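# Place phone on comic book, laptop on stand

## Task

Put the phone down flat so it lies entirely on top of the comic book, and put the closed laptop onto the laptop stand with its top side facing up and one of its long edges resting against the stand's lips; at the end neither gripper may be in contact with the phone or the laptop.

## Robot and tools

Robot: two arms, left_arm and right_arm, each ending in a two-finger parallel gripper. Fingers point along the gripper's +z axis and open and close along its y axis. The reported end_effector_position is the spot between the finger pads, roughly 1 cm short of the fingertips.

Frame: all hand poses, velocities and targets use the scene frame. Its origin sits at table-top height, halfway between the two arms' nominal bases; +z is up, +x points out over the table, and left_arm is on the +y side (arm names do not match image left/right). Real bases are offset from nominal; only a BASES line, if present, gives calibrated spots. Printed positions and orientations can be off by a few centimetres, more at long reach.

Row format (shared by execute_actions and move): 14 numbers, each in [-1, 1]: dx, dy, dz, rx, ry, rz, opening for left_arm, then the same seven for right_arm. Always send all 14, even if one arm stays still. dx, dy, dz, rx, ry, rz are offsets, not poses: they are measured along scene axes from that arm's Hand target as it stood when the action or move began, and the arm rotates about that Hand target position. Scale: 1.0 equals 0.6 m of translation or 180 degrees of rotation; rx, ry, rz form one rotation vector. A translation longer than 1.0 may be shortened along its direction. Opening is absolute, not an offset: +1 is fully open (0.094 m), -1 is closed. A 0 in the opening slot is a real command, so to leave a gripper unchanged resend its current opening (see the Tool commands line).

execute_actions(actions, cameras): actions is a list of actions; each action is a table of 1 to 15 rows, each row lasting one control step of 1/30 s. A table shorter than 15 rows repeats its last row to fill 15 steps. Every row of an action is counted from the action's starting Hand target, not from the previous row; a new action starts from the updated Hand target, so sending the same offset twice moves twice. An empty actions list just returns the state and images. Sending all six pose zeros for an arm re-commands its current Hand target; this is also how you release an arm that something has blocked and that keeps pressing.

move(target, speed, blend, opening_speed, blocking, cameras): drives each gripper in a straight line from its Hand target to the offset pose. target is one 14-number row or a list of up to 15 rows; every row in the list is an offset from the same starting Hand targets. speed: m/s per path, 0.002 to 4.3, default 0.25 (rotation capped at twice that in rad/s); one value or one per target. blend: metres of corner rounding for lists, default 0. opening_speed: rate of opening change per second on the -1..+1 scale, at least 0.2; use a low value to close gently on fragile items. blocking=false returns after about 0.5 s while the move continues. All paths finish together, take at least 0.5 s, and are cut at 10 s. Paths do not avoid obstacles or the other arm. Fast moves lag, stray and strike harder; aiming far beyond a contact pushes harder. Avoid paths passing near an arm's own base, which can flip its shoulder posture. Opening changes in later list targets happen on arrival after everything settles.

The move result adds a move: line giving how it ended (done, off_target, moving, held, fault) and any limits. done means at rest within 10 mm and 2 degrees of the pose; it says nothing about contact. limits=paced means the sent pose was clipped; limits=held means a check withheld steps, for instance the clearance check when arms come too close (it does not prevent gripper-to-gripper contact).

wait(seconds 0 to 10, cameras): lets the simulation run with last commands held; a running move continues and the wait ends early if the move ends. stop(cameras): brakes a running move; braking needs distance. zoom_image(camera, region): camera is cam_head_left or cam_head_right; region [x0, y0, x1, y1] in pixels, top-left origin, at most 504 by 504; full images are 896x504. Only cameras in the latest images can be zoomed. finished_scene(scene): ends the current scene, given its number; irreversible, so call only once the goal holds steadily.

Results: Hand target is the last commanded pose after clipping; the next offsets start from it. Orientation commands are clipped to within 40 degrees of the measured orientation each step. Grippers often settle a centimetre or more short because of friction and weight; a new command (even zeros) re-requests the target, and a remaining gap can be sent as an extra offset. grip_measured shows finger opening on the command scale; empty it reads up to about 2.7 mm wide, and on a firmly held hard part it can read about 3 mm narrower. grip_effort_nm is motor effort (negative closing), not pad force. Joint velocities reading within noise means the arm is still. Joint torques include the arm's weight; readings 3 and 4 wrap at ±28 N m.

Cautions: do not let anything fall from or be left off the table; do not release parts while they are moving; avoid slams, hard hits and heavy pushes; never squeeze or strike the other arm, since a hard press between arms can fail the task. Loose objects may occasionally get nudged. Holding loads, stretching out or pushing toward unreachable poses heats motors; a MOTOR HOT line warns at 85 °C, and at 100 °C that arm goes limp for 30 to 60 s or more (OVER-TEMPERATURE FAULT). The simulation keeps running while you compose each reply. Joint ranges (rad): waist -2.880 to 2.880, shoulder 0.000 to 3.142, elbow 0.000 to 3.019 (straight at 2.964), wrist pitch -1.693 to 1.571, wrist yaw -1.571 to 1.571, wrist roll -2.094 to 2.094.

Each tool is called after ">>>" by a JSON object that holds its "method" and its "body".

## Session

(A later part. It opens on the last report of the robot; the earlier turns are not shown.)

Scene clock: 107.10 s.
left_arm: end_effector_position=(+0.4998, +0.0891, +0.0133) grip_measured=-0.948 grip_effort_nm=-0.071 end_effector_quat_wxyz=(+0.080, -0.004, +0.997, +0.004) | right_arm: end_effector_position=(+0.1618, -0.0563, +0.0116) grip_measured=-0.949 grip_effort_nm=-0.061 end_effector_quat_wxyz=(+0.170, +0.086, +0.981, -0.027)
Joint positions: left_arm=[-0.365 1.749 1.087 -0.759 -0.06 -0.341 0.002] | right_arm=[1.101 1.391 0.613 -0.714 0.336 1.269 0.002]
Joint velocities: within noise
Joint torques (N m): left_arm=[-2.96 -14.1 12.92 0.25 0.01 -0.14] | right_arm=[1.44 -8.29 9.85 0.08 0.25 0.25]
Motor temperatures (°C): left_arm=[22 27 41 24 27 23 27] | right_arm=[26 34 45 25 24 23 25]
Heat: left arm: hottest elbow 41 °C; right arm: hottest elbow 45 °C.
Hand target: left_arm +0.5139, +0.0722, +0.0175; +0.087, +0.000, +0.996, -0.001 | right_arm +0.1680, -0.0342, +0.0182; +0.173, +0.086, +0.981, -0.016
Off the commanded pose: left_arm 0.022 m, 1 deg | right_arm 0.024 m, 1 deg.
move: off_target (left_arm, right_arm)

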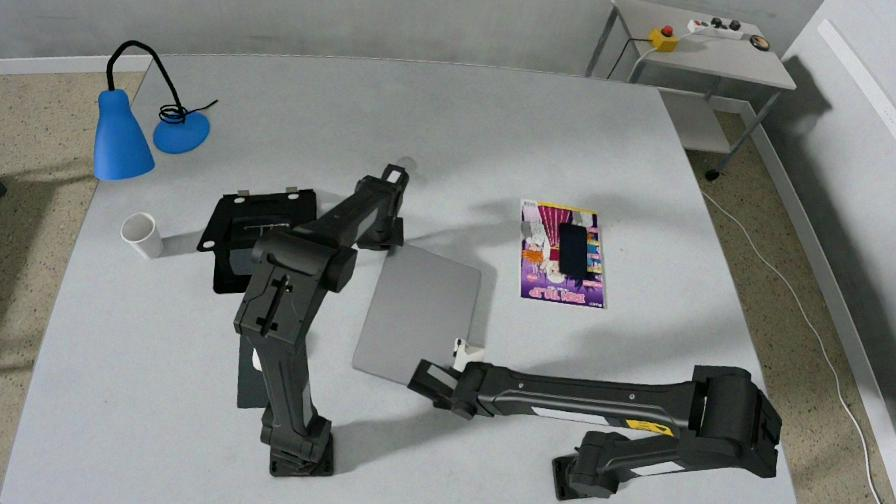

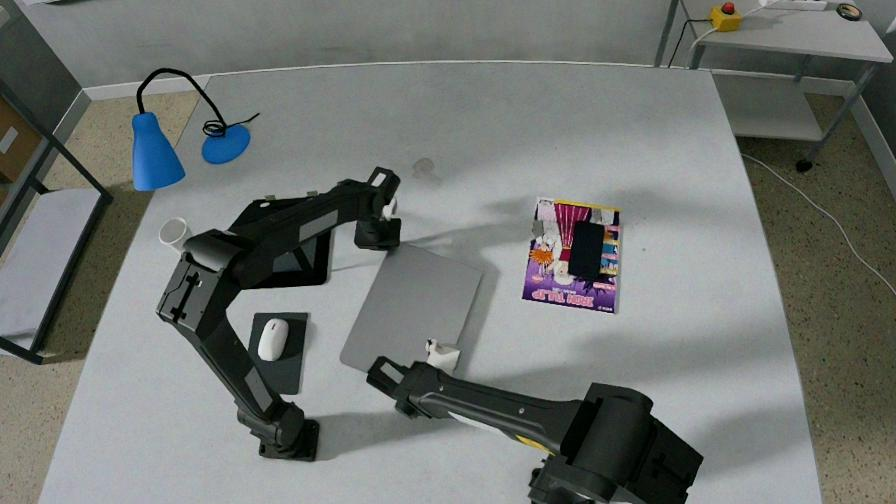

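>>> {"method": "move", "body": {"target": [[0.01,-0.13,0.0,0,0,0,-0.95,-0.005,0.12,0,0,0,0,-0.95]], "speed": [0.06]}}

>>> {"method": "zoom_image", "body": {"camera": "cam_head_left", "region": [320, 200, 550, 420]}}

Scene clock: 111.60 s.
left_arm: end_effector_position=(+0.5068, +0.0119, +0.0139) grip_measured=-0.948 grip_effort_nm=-0.071 end_effector_quat_wxyz=(+0.079, -0.003, +0.997, +0.004) | right_arm: end_effector_position=(+0.1546, +0.0084, +0.0121) grip_measured=-0.950 grip_effort_nm=-0.037 end_effector_quat_wxyz=(+0.165, +0.081, +0.982, -0.034)
Joint positions: left_arm=[-0.505 1.83 1.21 -0.813 -0.081 -0.477 0.002] | right_arm=[1.199 1.541 0.782 -0.783 0.337 1.364 0.002]
Joint velocities: within noise
Joint torques (N m): left_arm=[-2.84 -15.62 13.11 0.36 -0.04 -0.08] | right_arm=[0.79 -10.52 10.84 0.44 0.46 0.18]
Motor temperatures (°C): left_arm=[22 27 41 24 27 23 27] | right_arm=[26 34 45 25 24 23 25]
Heat: left arm: hottest elbow 41 °C; right arm: hottest elbow 45 °C.
Hand target: left_arm +0.5199, -0.0058, +0.0176; +0.087, +0.000, +0.996, -0.001 | right_arm +0.1651, +0.0379, +0.0182; +0.173, +0.086, +0.981, -0.016
Off the commanded pose: left_arm 0.022 m, 1 deg | right_arm 0.032 m, 2 deg.
move: off_target (left_arm, right_arm)

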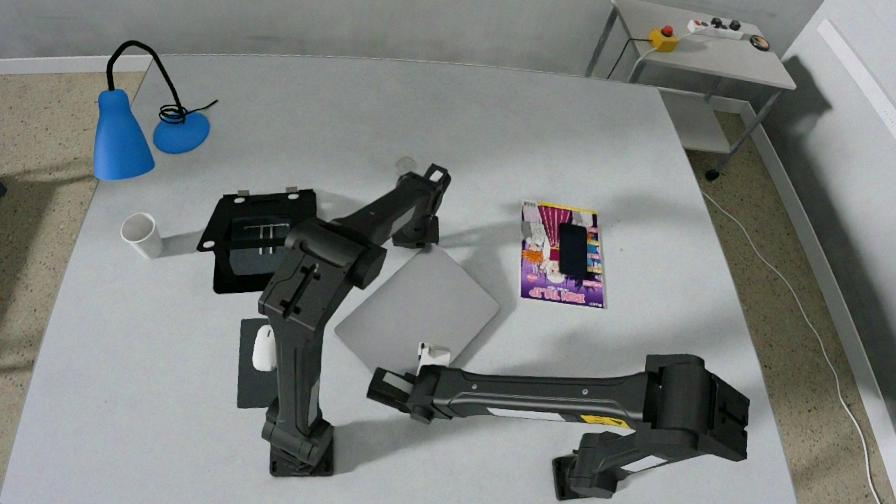

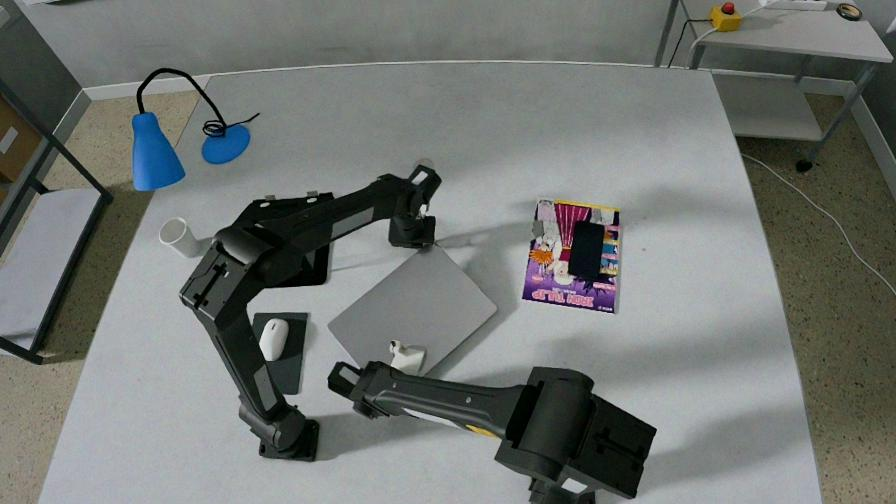

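Scaled by 2.191.

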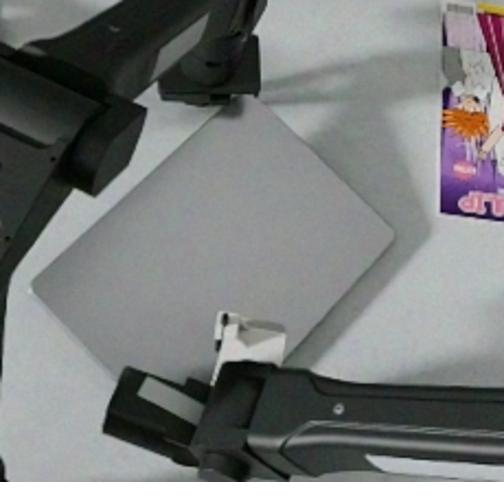

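>>> {"method": "move", "body": {"target": [[-0.025,-0.08,0.0,0,0,0,-0.95,0.01,0.12,0,0,0,0,-0.95]], "speed": [0.06]}}

>>> {"method": "zoom_image", "body": {"camera": "cam_head_left", "region": [320, 200, 550, 420]}}

Scene clock: 118.10 s.
left_arm: end_effector_position=(+0.4942, -0.0352, +0.0142) grip_measured=-0.948 grip_effort_nm=-0.066 end_effector_quat_wxyz=(+0.080, -0.003, +0.997, +0.005) | right_arm: end_effector_position=(+0.1614, +0.0882, +0.0133) grip_measured=-0.950 grip_effort_nm=-0.042 end_effector_quat_wxyz=(+0.165, +0.079, +0.983, -0.025)
Joint positions: left_arm=[-0.598 1.858 1.253 -0.835 -0.095 -0.57 0.002] | right_arm=[1.248 1.703 0.999 -0.837 0.334 1.409 0.002]
Joint velocities: within noise
Joint torques (N m): left_arm=[-2.61 -16.38 13.35 0.27 -0.09 -0.1] | right_arm=[0.44 -14.21 10.66 -0.02 0.69 0.2]
Motor temperatures (°C): left_arm=[22 27 41 24 27 23 27] | right_arm=[26 33 46 25 24 23 25]
Heat: left arm: hottest elbow 41 °C; right arm: hottest elbow 46 °C.
Hand target: left_arm +0.5050, -0.0538, +0.0176; +0.087, +0.000, +0.996, -0.001 | right_arm +0.1710, +0.1098, +0.0182; +0.173, +0.086, +0.981, -0.016
Off the commanded pose: left_arm 0.022 m, 1 deg | right_arm 0.024 m, 2 deg.
move: off_target (left_arm, right_arm)

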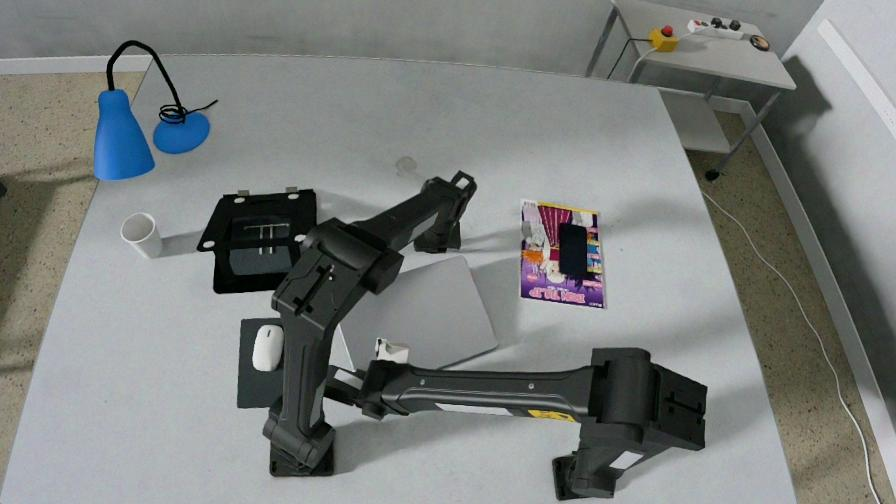

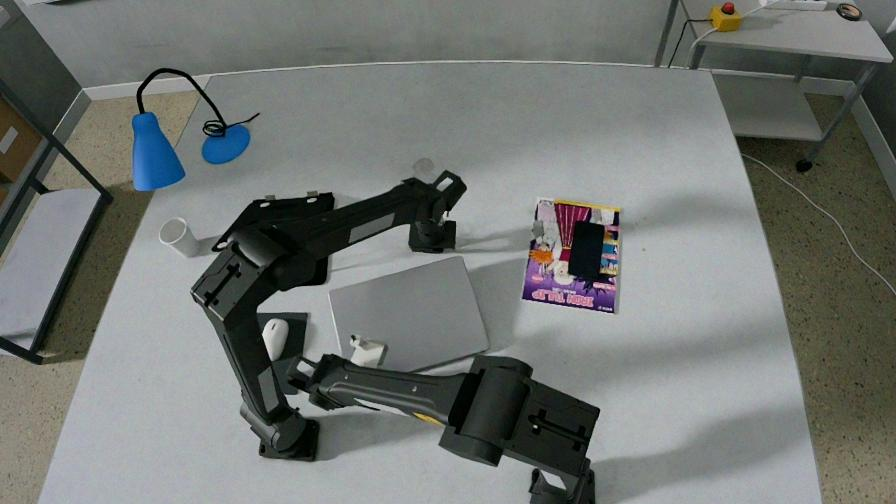

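Scaled by 2.191.

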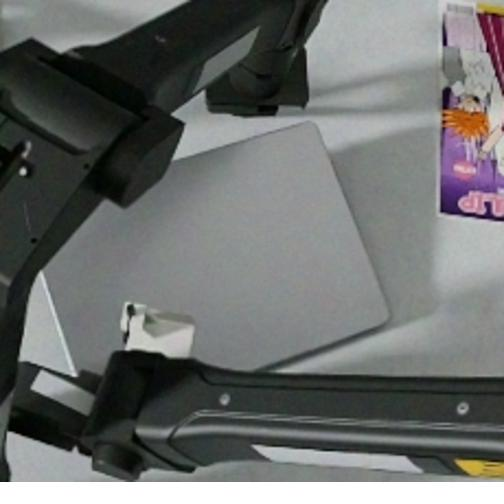

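>>> {"method": "move", "body": {"target": [[0,0.0,0.0,0,0,0,-0.95,-0.03,-0.05,0.02,0,0,0,-0.95],[0,0.0,0.0,0,0,0,-0.95,0.0,-0.4,0.1,0,0,0,-0.95]], "speed": [0.15,0.3]}}

>>> {"method": "zoom_image", "body": {"camera": "cam_head_right", "region": [280, 200, 550, 420]}}

Scene clock: 125.93 s.
left_arm: end_effector_position=(+0.4941, -0.0352, +0.0142) grip_measured=-0.948 grip_effort_nm=-0.071 end_effector_quat_wxyz=(+0.080, -0.003, +0.997, +0.005) | right_arm: end_effector_position=(+0.1734, -0.1215, +0.0810) grip_measured=-0.950 grip_effort_nm=-0.046 end_effector_quat_wxyz=(+0.177, +0.085, +0.981, -0.009)
Joint positions: left_arm=[-0.598 1.858 1.253 -0.835 -0.095 -0.57 0.002] | right_arm=[0.938 1.048 0.565 -0.914 0.313 1.088 0.002]
Joint velocities: within noise
Joint torques (N m): left_arm=[-2.61 -16.32 13.33 0.21 -0.06 -0.11] | right_arm=[-0.44 -7.36 6.94 0.03 0.21 0.04]
Motor temperatures (°C): left_arm=[22 27 42 24 27 23 27] | right_arm=[26 34 45 25 24 23 25]
Heat: left arm: hottest elbow 42 °C; right arm: hottest elbow 45 °C.
Hand target: left_arm +0.5050, -0.0537, +0.0176; +0.087, +0.000, +0.996, -0.001 | right_arm +0.1709, -0.1303, +0.0781; +0.173, +0.086, +0.981, -0.016
Off the commanded pose: left_arm 0.022 m, 1 deg | right_arm 0.009 m, 1 deg.
move: off_target (left_arm)

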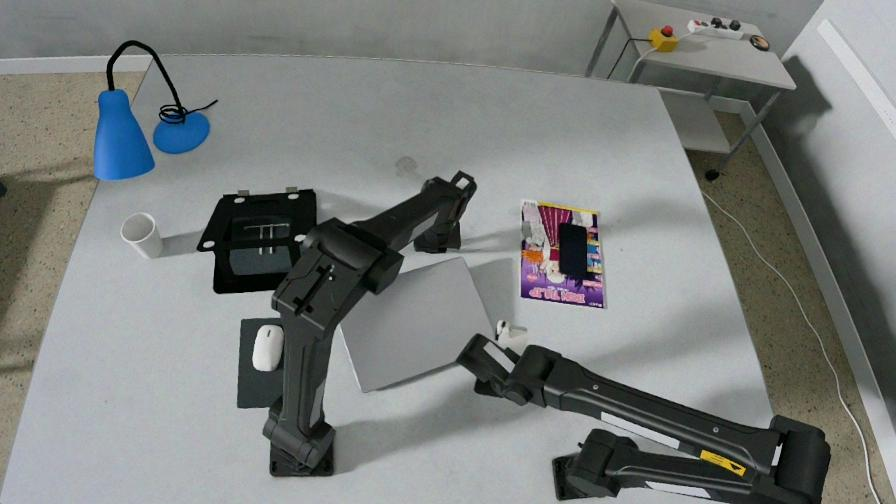

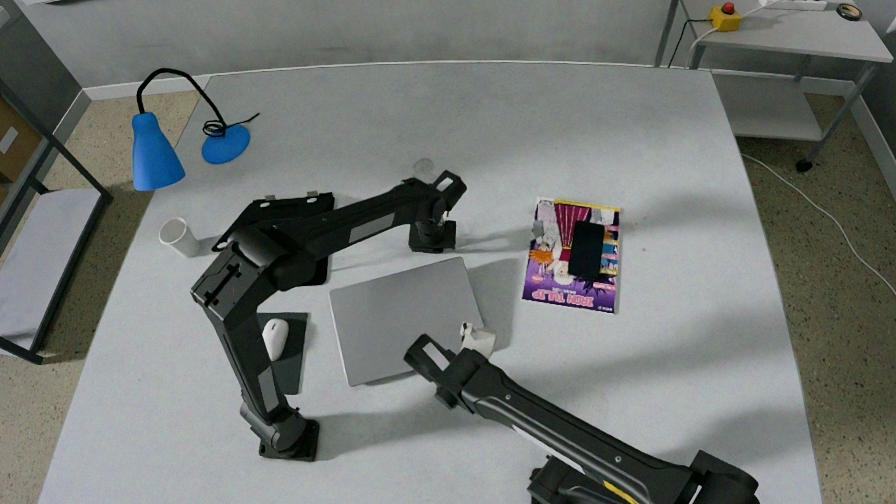

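Scaled by 1.867.

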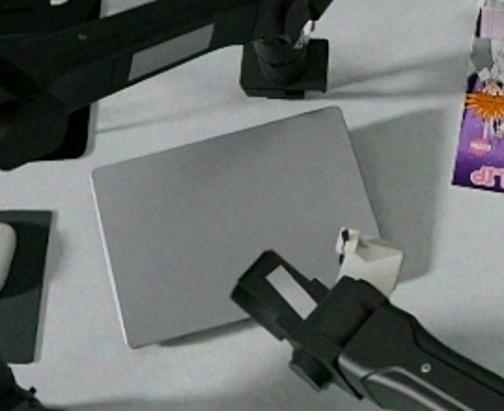

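>>> {"method": "move", "body": {"target": [-0.16,-0.05,0.0,0,0,0,-0.95,0,0,0,0,0,0,-0.95], "speed": 0.07}}

>>> {"method": "zoom_image", "body": {"camera": "cam_head_right", "region": [280, 200, 550, 420]}}

Scene clock: 130.67 s.
left_arm: end_effector_position=(+0.4188, -0.0833, +0.0149) grip_measured=-0.948 grip_effort_nm=-0.066 end_effector_quat_wxyz=(+0.086, -0.002, +0.996, +0.000) | right_arm: end_effector_position=(+0.1734, -0.1215, +0.0810) grip_measured=-0.950 grip_effort_nm=-0.037 end_effector_quat_wxyz=(+0.177, +0.084, +0.981, -0.009)
Joint positions: left_arm=[-0.766 1.786 1.145 -0.801 -0.116 -0.733 0.002] | right_arm=[0.938 1.048 0.565 -0.914 0.313 1.087 0.002]
Joint velocities: within noise
Joint torques (N m): left_arm=[-2.55 -18.9 6.46 0.7 -0.19 -0.13] | right_arm=[-0.32 -7.24 6.98 0.05 0.21 0.08]
Motor temperatures (°C): left_arm=[22 27 42 24 27 23 27] | right_arm=[26 33 45 25 24 23 25]
Heat: left arm: hottest elbow 42 °C; right arm: hottest elbow 45 °C.
Hand target: left_arm +0.4089, -0.0838, +0.0177; +0.087, +0.000, +0.996, -0.001 | right_arm +0.1710, -0.1302, +0.0782; +0.173, +0.086, +0.981, -0.016
Off the commanded pose: left_arm 0.010 m, 0 deg | right_arm 0.009 m, 1 deg.
move: done

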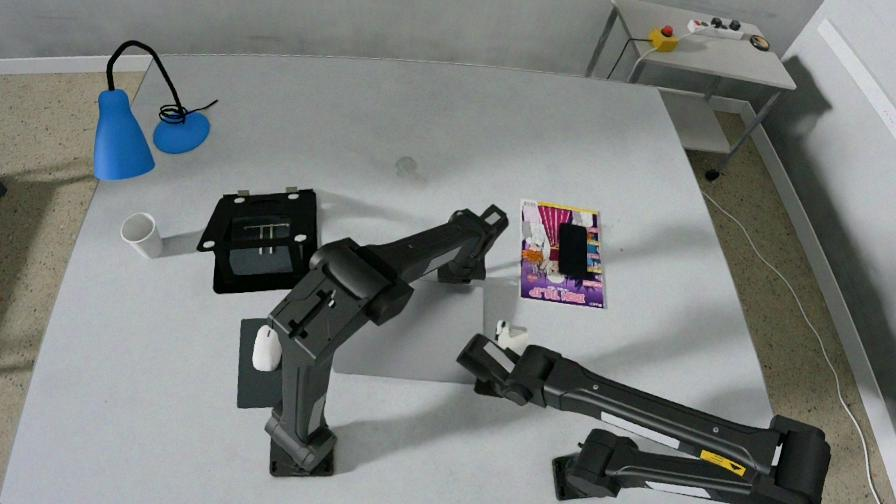

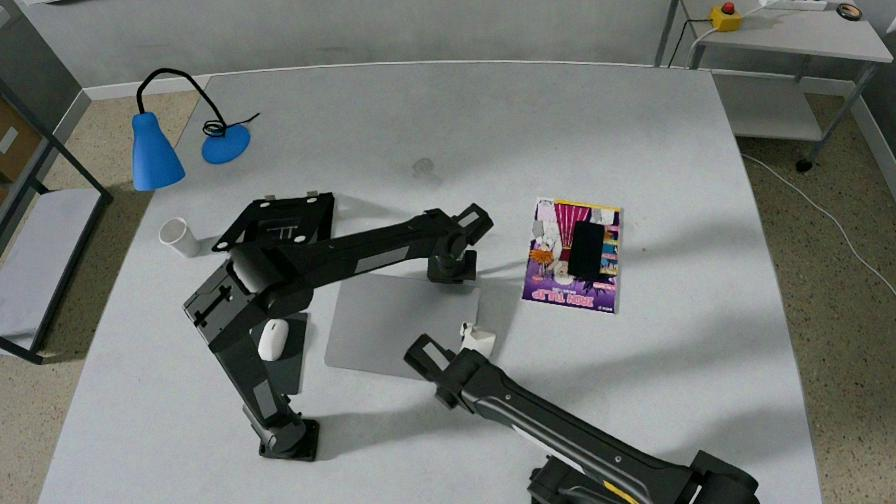

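Scaled by 1.867.

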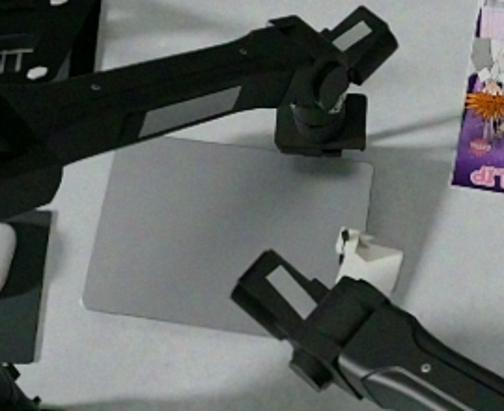

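>>> {"method": "move", "body": {"target": [[0,0,0.2,0,0,0,-0.95,-0.085,0,0.04,0,0,0,-0.95],[-0.16,0.64,0.3,0,0,0,-0.95,-0.085,0,0.04,0,0,0.056,1],[-0.16,0.64,0.3,0,0,0,-0.95,-0.085,0.283,0.04,0,0,0.056,1],[-0.16,0.64,0.3,0,0,0,-0.95,-0.085,0.283,-0.09,0,0,0.056,1]], "speed": 0.3}}

>>> {"method": "zoom_image", "body": {"camera": "cam_head_left", "region": [280, 240, 550, 460]}}

Scene clock: 145.50 s.
left_arm: end_effector_position=(+0.3128, +0.2963, +0.1938) grip_measured=-0.948 grip_effort_nm=-0.071 end_effector_quat_wxyz=(+0.086, +0.002, +0.996, -0.001) | right_arm: end_effector_position=(+0.1231, +0.0408, +0.0336) grip_measured=+0.999 grip_effort_nm=0.061 end_effector_quat_wxyz=(+0.175, +0.001, +0.985, +0.006)
Joint positions: left_arm=[0.183 0.979 0.857 -1.281 0.038 0.213 0.002] | right_arm=[1.306 1.491 0.795 -0.77 0.336 1.295 0.094]
Joint velocities: within noise
Joint torques (N m): left_arm=[0.09 -6.07 11.33 0.36 0.15 0.05] | right_arm=[1.03 -11.46 6.31 0.62 0.36 0.22]
Motor temperatures (°C): left_arm=[22 28 42 24 27 23 27] | right_arm=[26 33 45 25 24 23 25]
Heat: left arm: hottest elbow 42 °C; right arm: hottest elbow 45 °C.
Hand target: left_arm +0.3129, +0.3001, +0.1976; +0.087, +0.000, +0.996, -0.001 | right_arm +0.1201, +0.0396, +0.0243; +0.173, -0.001, +0.985, +0.000
Off the commanded pose: left_arm 0.006 m, 0 deg | right_arm 0.010 m, 1 deg.
move: done

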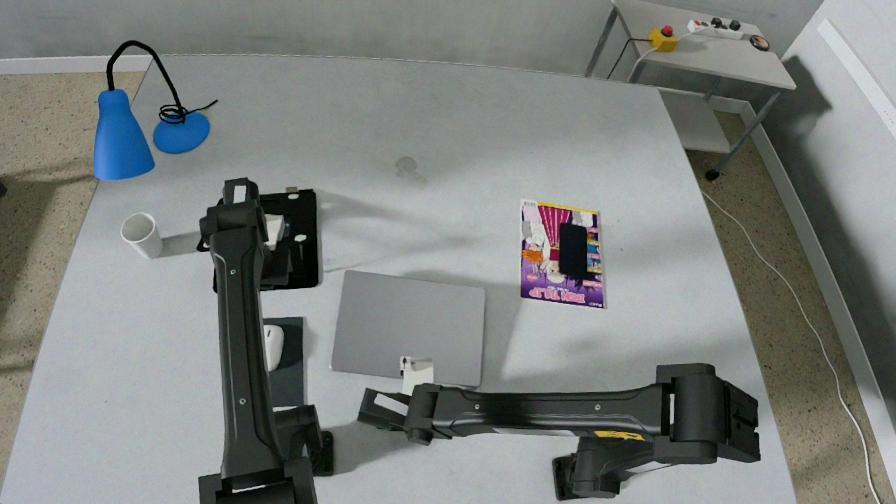

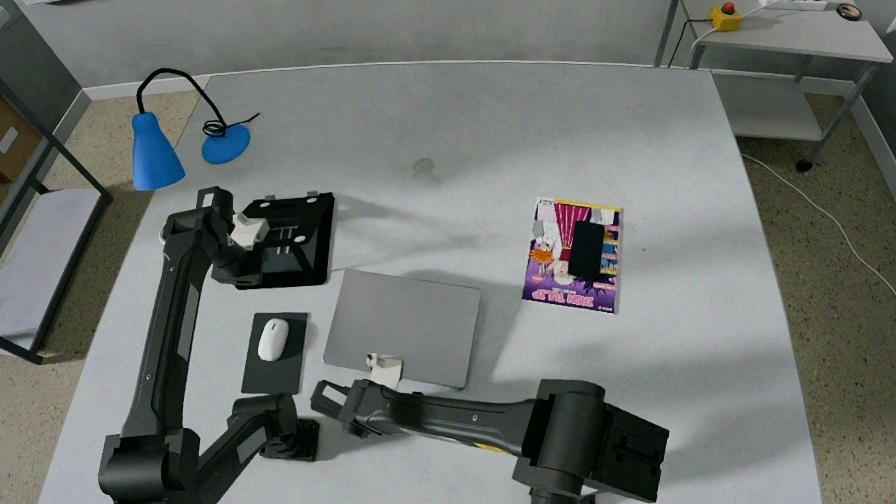

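Scaled by 1.867.

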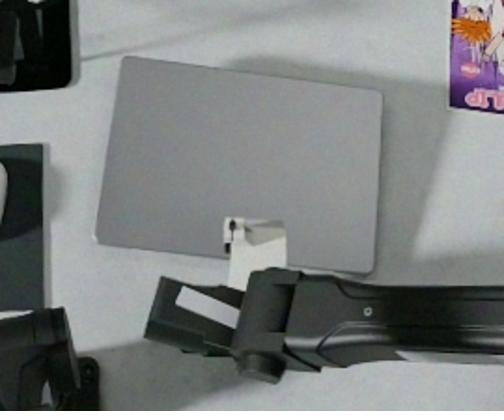

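>>> {"method": "move", "body": {"target": [0,0,0,0,0,0,-0.95,0.317,0.02,-0.008,0,0,0,1], "speed": 0.1}}

>>> {"method": "zoom_image", "body": {"camera": "cam_head_left", "region": [280, 200, 550, 420]}}

Scene clock: 151.20 s.
left_arm: end_effector_position=(+0.3128, +0.2963, +0.1938) grip_measured=-0.948 grip_effort_nm=-0.071 end_effector_quat_wxyz=(+0.086, +0.002, +0.996, -0.001) | right_arm: end_effector_position=(+0.2864, +0.0355, +0.0164) grip_measured=+0.999 grip_effort_nm=0.056 end_effector_quat_wxyz=(+0.161, -0.006, +0.987, -0.012)
Joint positions: left_arm=[0.183 0.979 0.857 -1.281 0.038 0.213 0.002] | right_arm=[0.925 1.681 0.976 -0.686 0.272 0.893 0.094]
Joint velocities: within noise
Joint torques (N m): left_arm=[-0.44 -5.77 11.4 0.28 0.11 0.08] | right_arm=[-0.85 -13.8 10.81 1.03 0.34 0.05]
Motor temperatures (°C): left_arm=[22 28 41 24 27 23 27] | right_arm=[26 33 45 25 24 23 25]
Heat: left arm: hottest elbow 41 °C; right arm: hottest elbow 45 °C.
Hand target: left_arm +0.3129, +0.3001, +0.1976; +0.087, +0.000, +0.996, -0.001 | right_arm +0.3102, +0.0517, +0.0195; +0.173, -0.001, +0.985, +0.000
Off the commanded pose: left_arm 0.005 m, 0 deg | right_arm 0.029 m, 2 deg.
move: off_target (right_arm)

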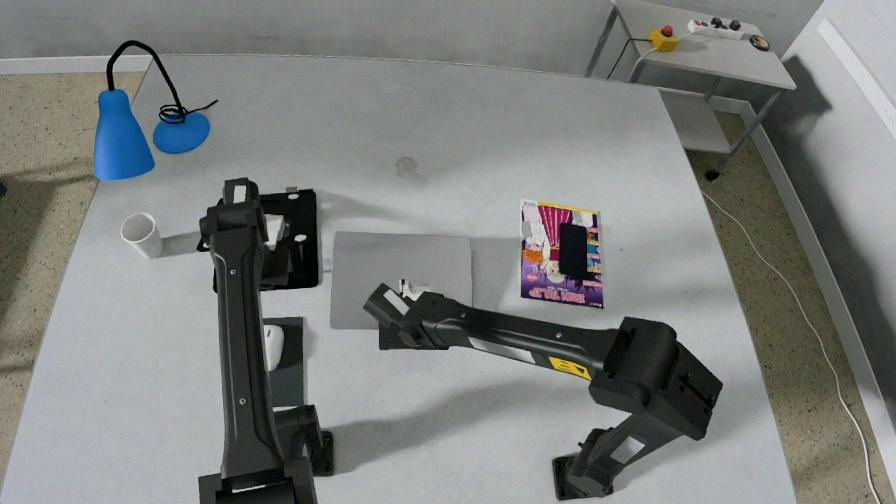

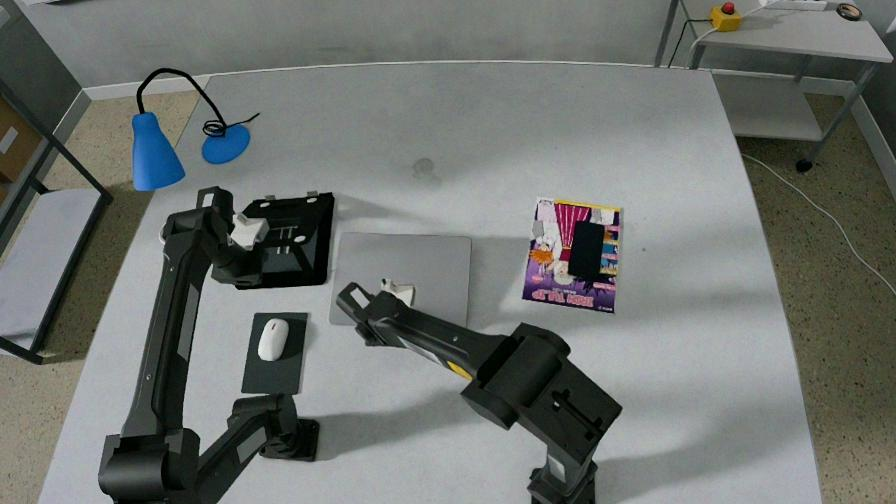

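Scaled by 1.867.

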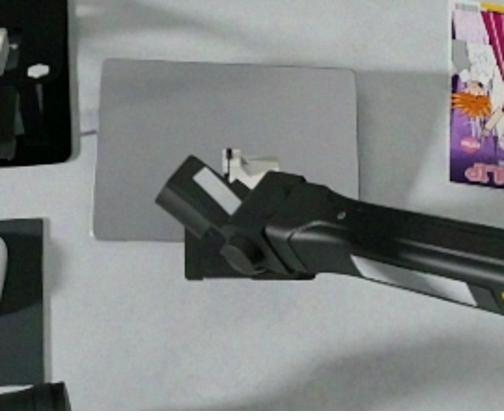

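>>> {"method": "move", "body": {"target": [[0,0,0,0,0,0,-0.95,-0.117,-0.036,0.134,0,0,0,0.4],[0,0,0,0,0,0,-0.95,-0.15,-0.153,0.1675,0.316,-0.161,-0.398,0.4],[0,0,0,0,0,0,-0.95,-0.11,-0.153,0.026,0.316,-0.161,-0.398,0.4]], "speed": [0.2,0.5,0.15]}}

>>> {"method": "zoom_image", "body": {"camera": "cam_head_left", "region": [280, 200, 550, 420]}}

>>> {"method": "zoom_image", "body": {"camera": "cam_head_right", "region": [280, 200, 550, 420]}}

Scene clock: 175.53 s.
left_arm: end_effector_position=(+0.3128, +0.2963, +0.1938) grip_measured=-0.948 grip_effort_nm=-0.071 end_effector_quat_wxyz=(+0.086, +0.002, +0.996, -0.001) | right_arm: end_effector_position=(+0.2442, -0.0343, +0.0430) grip_measured=+0.401 grip_effort_nm=-0.081 end_effector_quat_wxyz=(+0.351, +0.530, +0.668, +0.387)
Joint positions: left_arm=[0.183 0.979 0.857 -1.281 0.038 0.213 0.002] | right_arm=[1.113 1.482 0.362 0.398 0.813 2.075 0.066]
Joint velocities: within noise
Joint torques (N m): left_arm=[-0.32 -6.12 11.28 0.1 0.13 0.11] | right_arm=[-0.09 -8.12 4.04 1.51 0.43 0.15]
Motor temperatures (°C): left_arm=[22 27 41 24 27 23 27] | right_arm=[26 33 45 25 24 23 25]
Heat: left arm: hottest elbow 41 °C; right arm: hottest elbow 45 °C.
Hand target: left_arm +0.3129, +0.3001, +0.1976; +0.087, +0.000, +0.996, -0.001 | right_arm +0.2442, -0.0402, +0.0350; +0.337, +0.622, +0.621, +0.337
Off the commanded pose: left_arm 0.005 m, 0 deg | right_arm 0.010 m, 13 deg.
joint sent to its limit (right arm) — joint 6 (wrist roll), upper limit. The joint targets are off in orientation, not in position.
move: off_target (right_arm)

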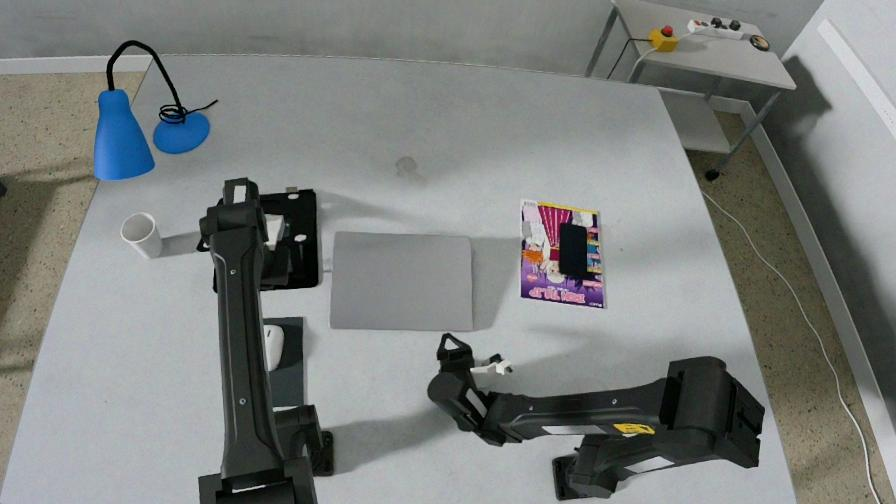

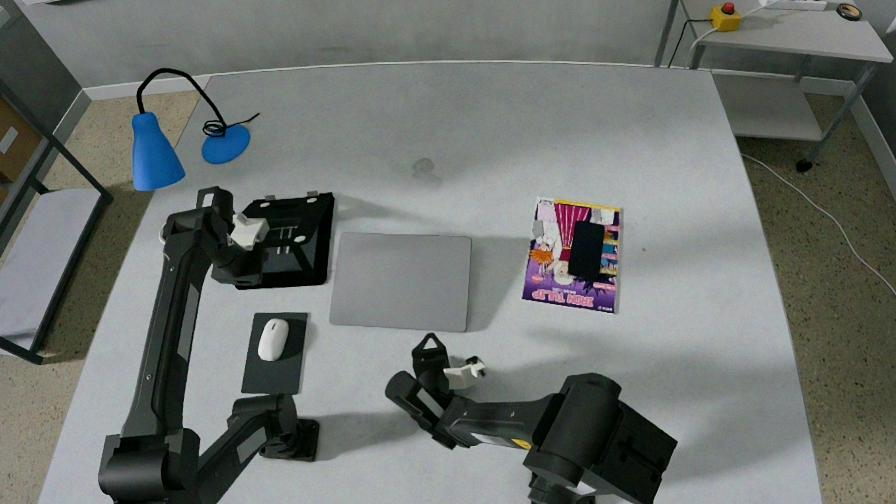

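Scaled by 1.867.

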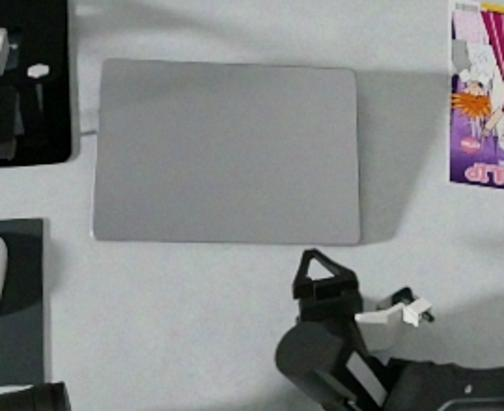

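Scaled by 1.867.

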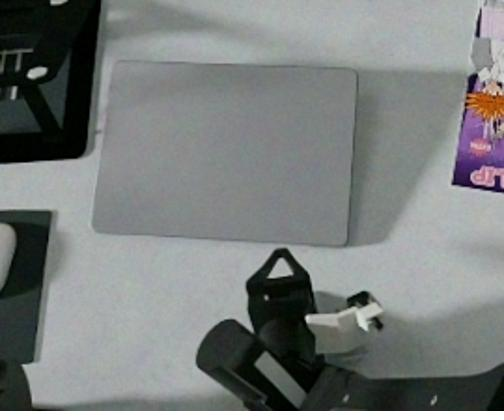

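>>> {"method": "move", "body": {"target": [[0,0,0,0,0,0,-0.95,0.17,0,-0.02,0,0,0.05,0.4]], "speed": [0.1]}}

>>> {"method": "zoom_image", "body": {"camera": "cam_head_left", "region": [280, 200, 550, 420]}}

>>> {"method": "zoom_image", "body": {"camera": "cam_head_right", "region": [280, 200, 550, 420]}}

Scene clock: 182.67 s.
left_arm: end_effector_position=(+0.3128, +0.2963, +0.1938) grip_measured=-0.948 grip_effort_nm=-0.066 end_effector_quat_wxyz=(+0.086, +0.002, +0.996, -0.001) | right_arm: end_effector_position=(+0.3364, -0.0414, +0.0376) grip_measured=+0.401 grip_effort_nm=-0.051 end_effector_quat_wxyz=(+0.310, +0.568, +0.660, +0.381)
Joint positions: left_arm=[0.183 0.979 0.857 -1.281 0.038 0.213 0.002] | right_arm=[0.828 1.571 0.487 0.432 0.55 1.977 0.066]
Joint velocities: within noise
Joint torques (N m): left_arm=[-1.03 -6.18 11.45 0.39 0.14 0.07] | right_arm=[-0.67 -7.94 7.41 0.68 -0.02 0.06]
Motor temperatures (°C): left_arm=[22 27 41 24 27 23 27] | right_arm=[26 33 44 25 24 23 25]
Heat: left arm: hottest elbow 41 °C; right arm: hottest elbow 44 °C.
Hand target: left_arm +0.3129, +0.3001, +0.1976; +0.087, +0.000, +0.996, -0.001 | right_arm +0.3461, -0.0401, +0.0229; +0.310, +0.572, +0.668, +0.362
Off the commanded pose: left_arm 0.005 m, 0 deg | right_arm 0.018 m, 2 deg.
move: off_target (right_arm)

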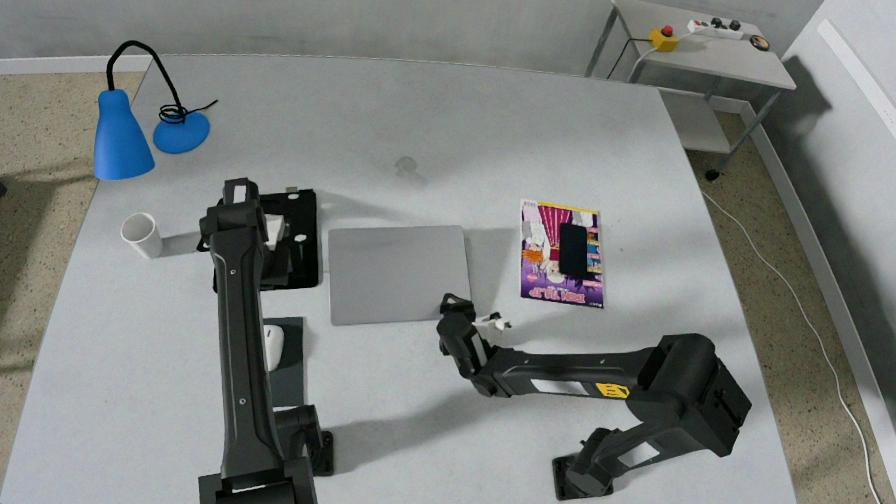

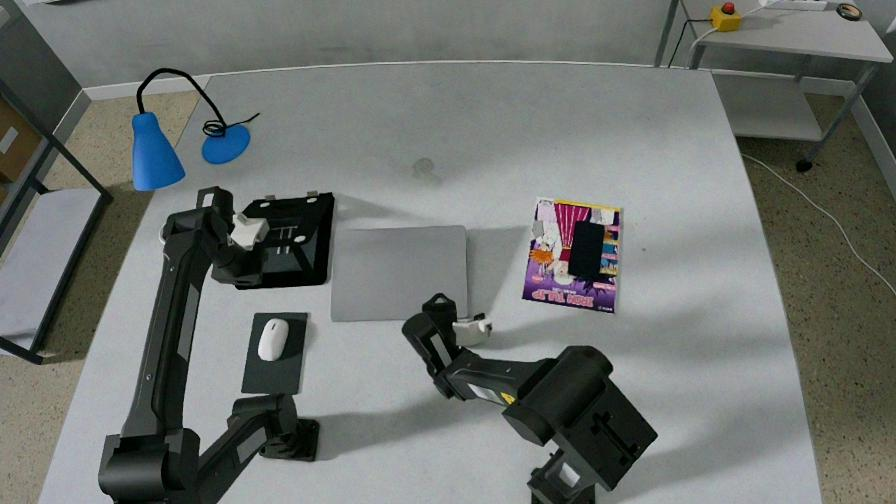

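Scaled by 1.867.

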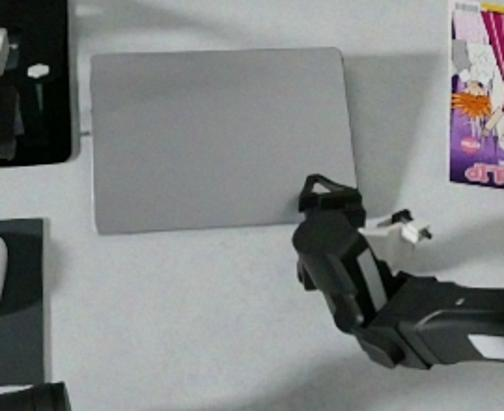

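Scaled by 1.867.

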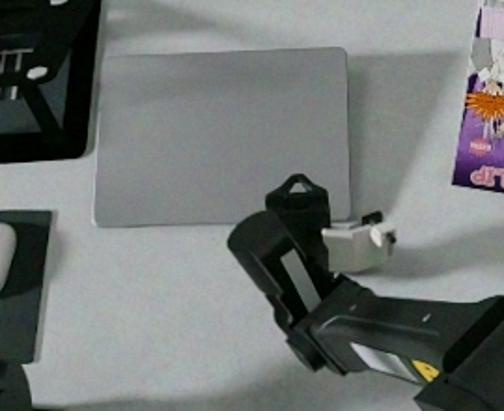

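>>> {"method": "move", "body": {"target": [[0,0,0,0,0,0,-0.95,0.04,0,-0.03,0,0,0.0,-0.95]], "speed": [0.03], "opening_speed": 0.5}}

>>> {"method": "zoom_image", "body": {"camera": "cam_head_left", "region": [280, 200, 550, 420]}}

>>> {"method": "zoom_image", "body": {"camera": "cam_head_right", "region": [280, 200, 550, 420]}}

Scene clock: 189.33 s.
left_arm: end_effector_position=(+0.3127, +0.2964, +0.1938) grip_measured=-0.948 grip_effort_nm=-0.071 end_effector_quat_wxyz=(+0.086, +0.002, +0.996, -0.001) | right_arm: end_effector_position=(+0.3607, -0.0399, +0.0194) grip_measured=-0.899 grip_effort_nm=-0.984 end_effector_quat_wxyz=(+0.311, +0.568, +0.663, +0.377)
Joint positions: left_arm=[0.183 0.979 0.857 -1.281 0.038 0.213 0.002] | right_arm=[0.78 1.67 0.531 0.495 0.513 1.942 0.005]
Joint velocities: within noise
Joint torques (N m): left_arm=[-0.85 -6.3 11.29 0.46 0.08 0.06] | right_arm=[-0.79 -9.52 6.68 1.05 -0.11 0.05]
Motor temperatures (°C): left_arm=[22 27 41 24 26 23 27] | right_arm=[26 33 44 25 24 23 25]
Heat: left arm: hottest elbow 41 °C; right arm: hottest elbow 44 °C.
Hand target: left_arm +0.3129, +0.3002, +0.1976; +0.087, +0.000, +0.996, -0.001 | right_arm +0.3702, -0.0401, +0.0051; +0.310, +0.572, +0.668, +0.363
Off the commanded pose: left_arm 0.005 m, 0 deg | right_arm 0.017 m, 2 deg.
move: off_target (right_arm)

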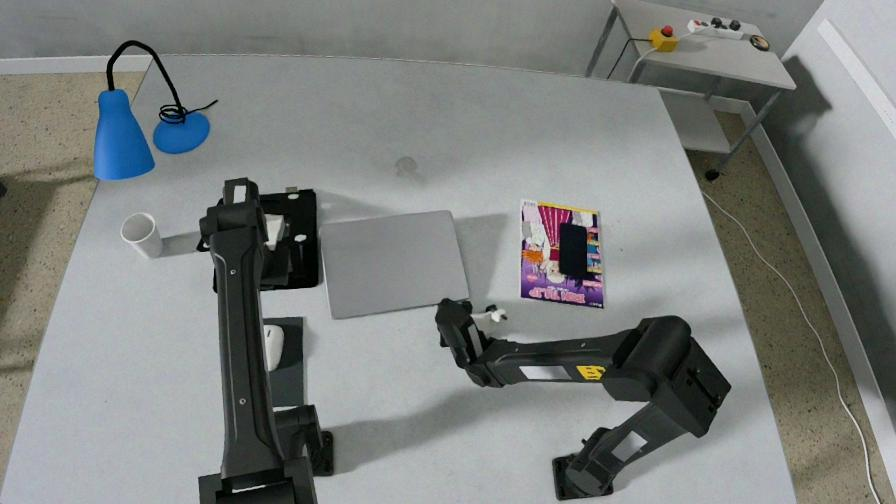

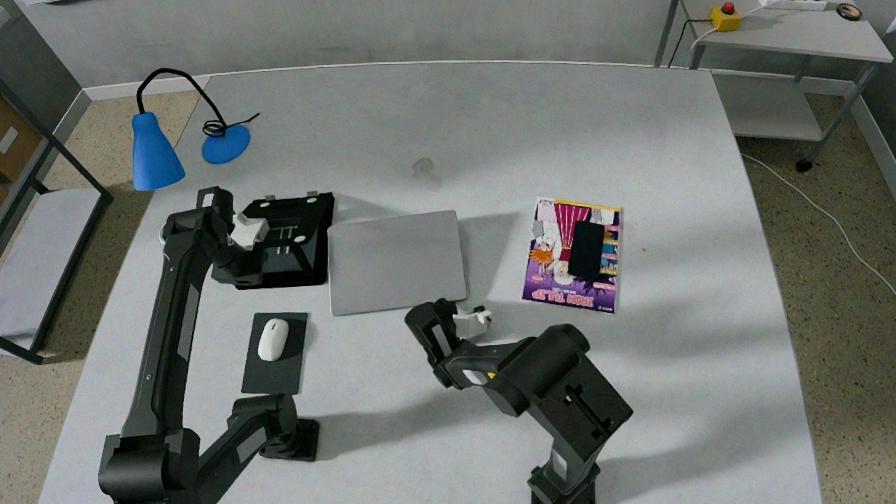

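Scaled by 1.867.

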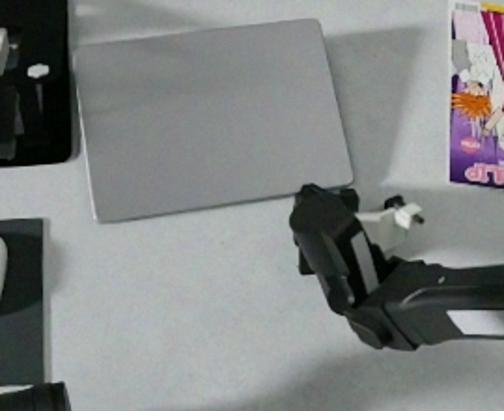

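Scaled by 1.867.

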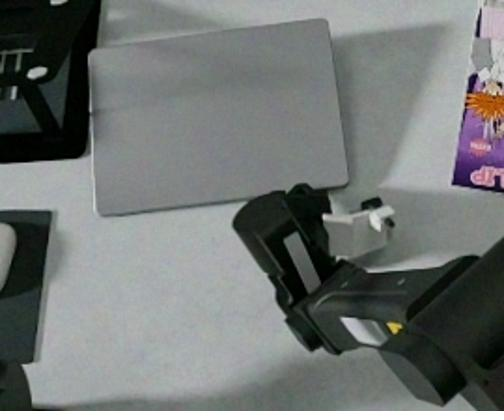

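>>> {"method": "move", "body": {"target": [[0,0,0,0,0,0,-0.95,-0.02,0,0.12,0,0,0.0,-0.95]], "speed": [0.06]}}

>>> {"method": "zoom_image", "body": {"camera": "cam_head_left", "region": [280, 200, 550, 420]}}

Scene clock: 193.67 s.
left_arm: end_effector_position=(+0.3127, +0.2964, +0.1938) grip_measured=-0.948 grip_effort_nm=-0.071 end_effector_quat_wxyz=(+0.086, +0.002, +0.996, -0.001) | right_arm: end_effector_position=(+0.3507, -0.0481, +0.0566) grip_measured=-0.932 grip_effort_nm=-1.033 end_effector_quat_wxyz=(+0.305, +0.568, +0.681, +0.346)
Joint positions: left_arm=[0.183 0.979 0.857 -1.281 0.038 0.213 0.002] | right_arm=[0.78 1.492 0.549 0.226 0.505 1.942 0.003]
Joint velocities: within noise
Joint torques (N m): left_arm=[-0.62 -5.83 11.41 0.31 0.12 0.1] | right_arm=[0.85 -14.27 7.98 0.8 0.78 0.19]
Motor temperatures (°C): left_arm=[22 27 41 24 26 23 27] | right_arm=[26 33 44 25 24 23 25]
Heat: left arm: hottest elbow 41 °C; right arm: hottest elbow 44 °C.
Hand target: left_arm +0.3129, +0.3002, +0.1976; +0.087, +0.000, +0.996, -0.001 | right_arm +0.3582, -0.0401, +0.0771; +0.310, +0.572, +0.668, +0.363
Off the commanded pose: left_arm 0.005 m, 0 deg | right_arm 0.023 m, 3 deg.
move: off_target (right_arm)

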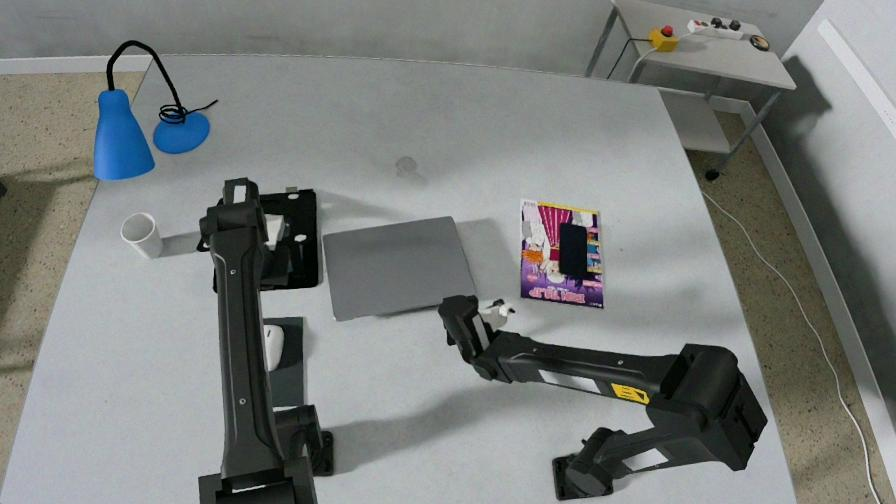

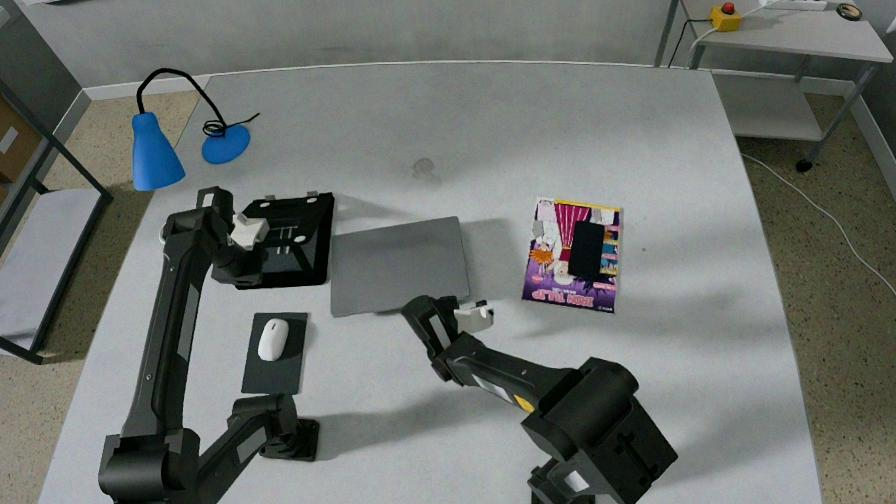

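Scaled by 1.867.

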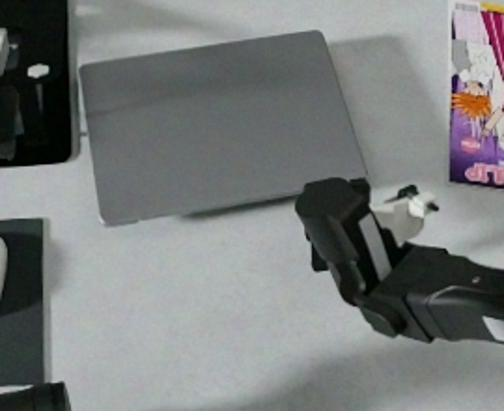

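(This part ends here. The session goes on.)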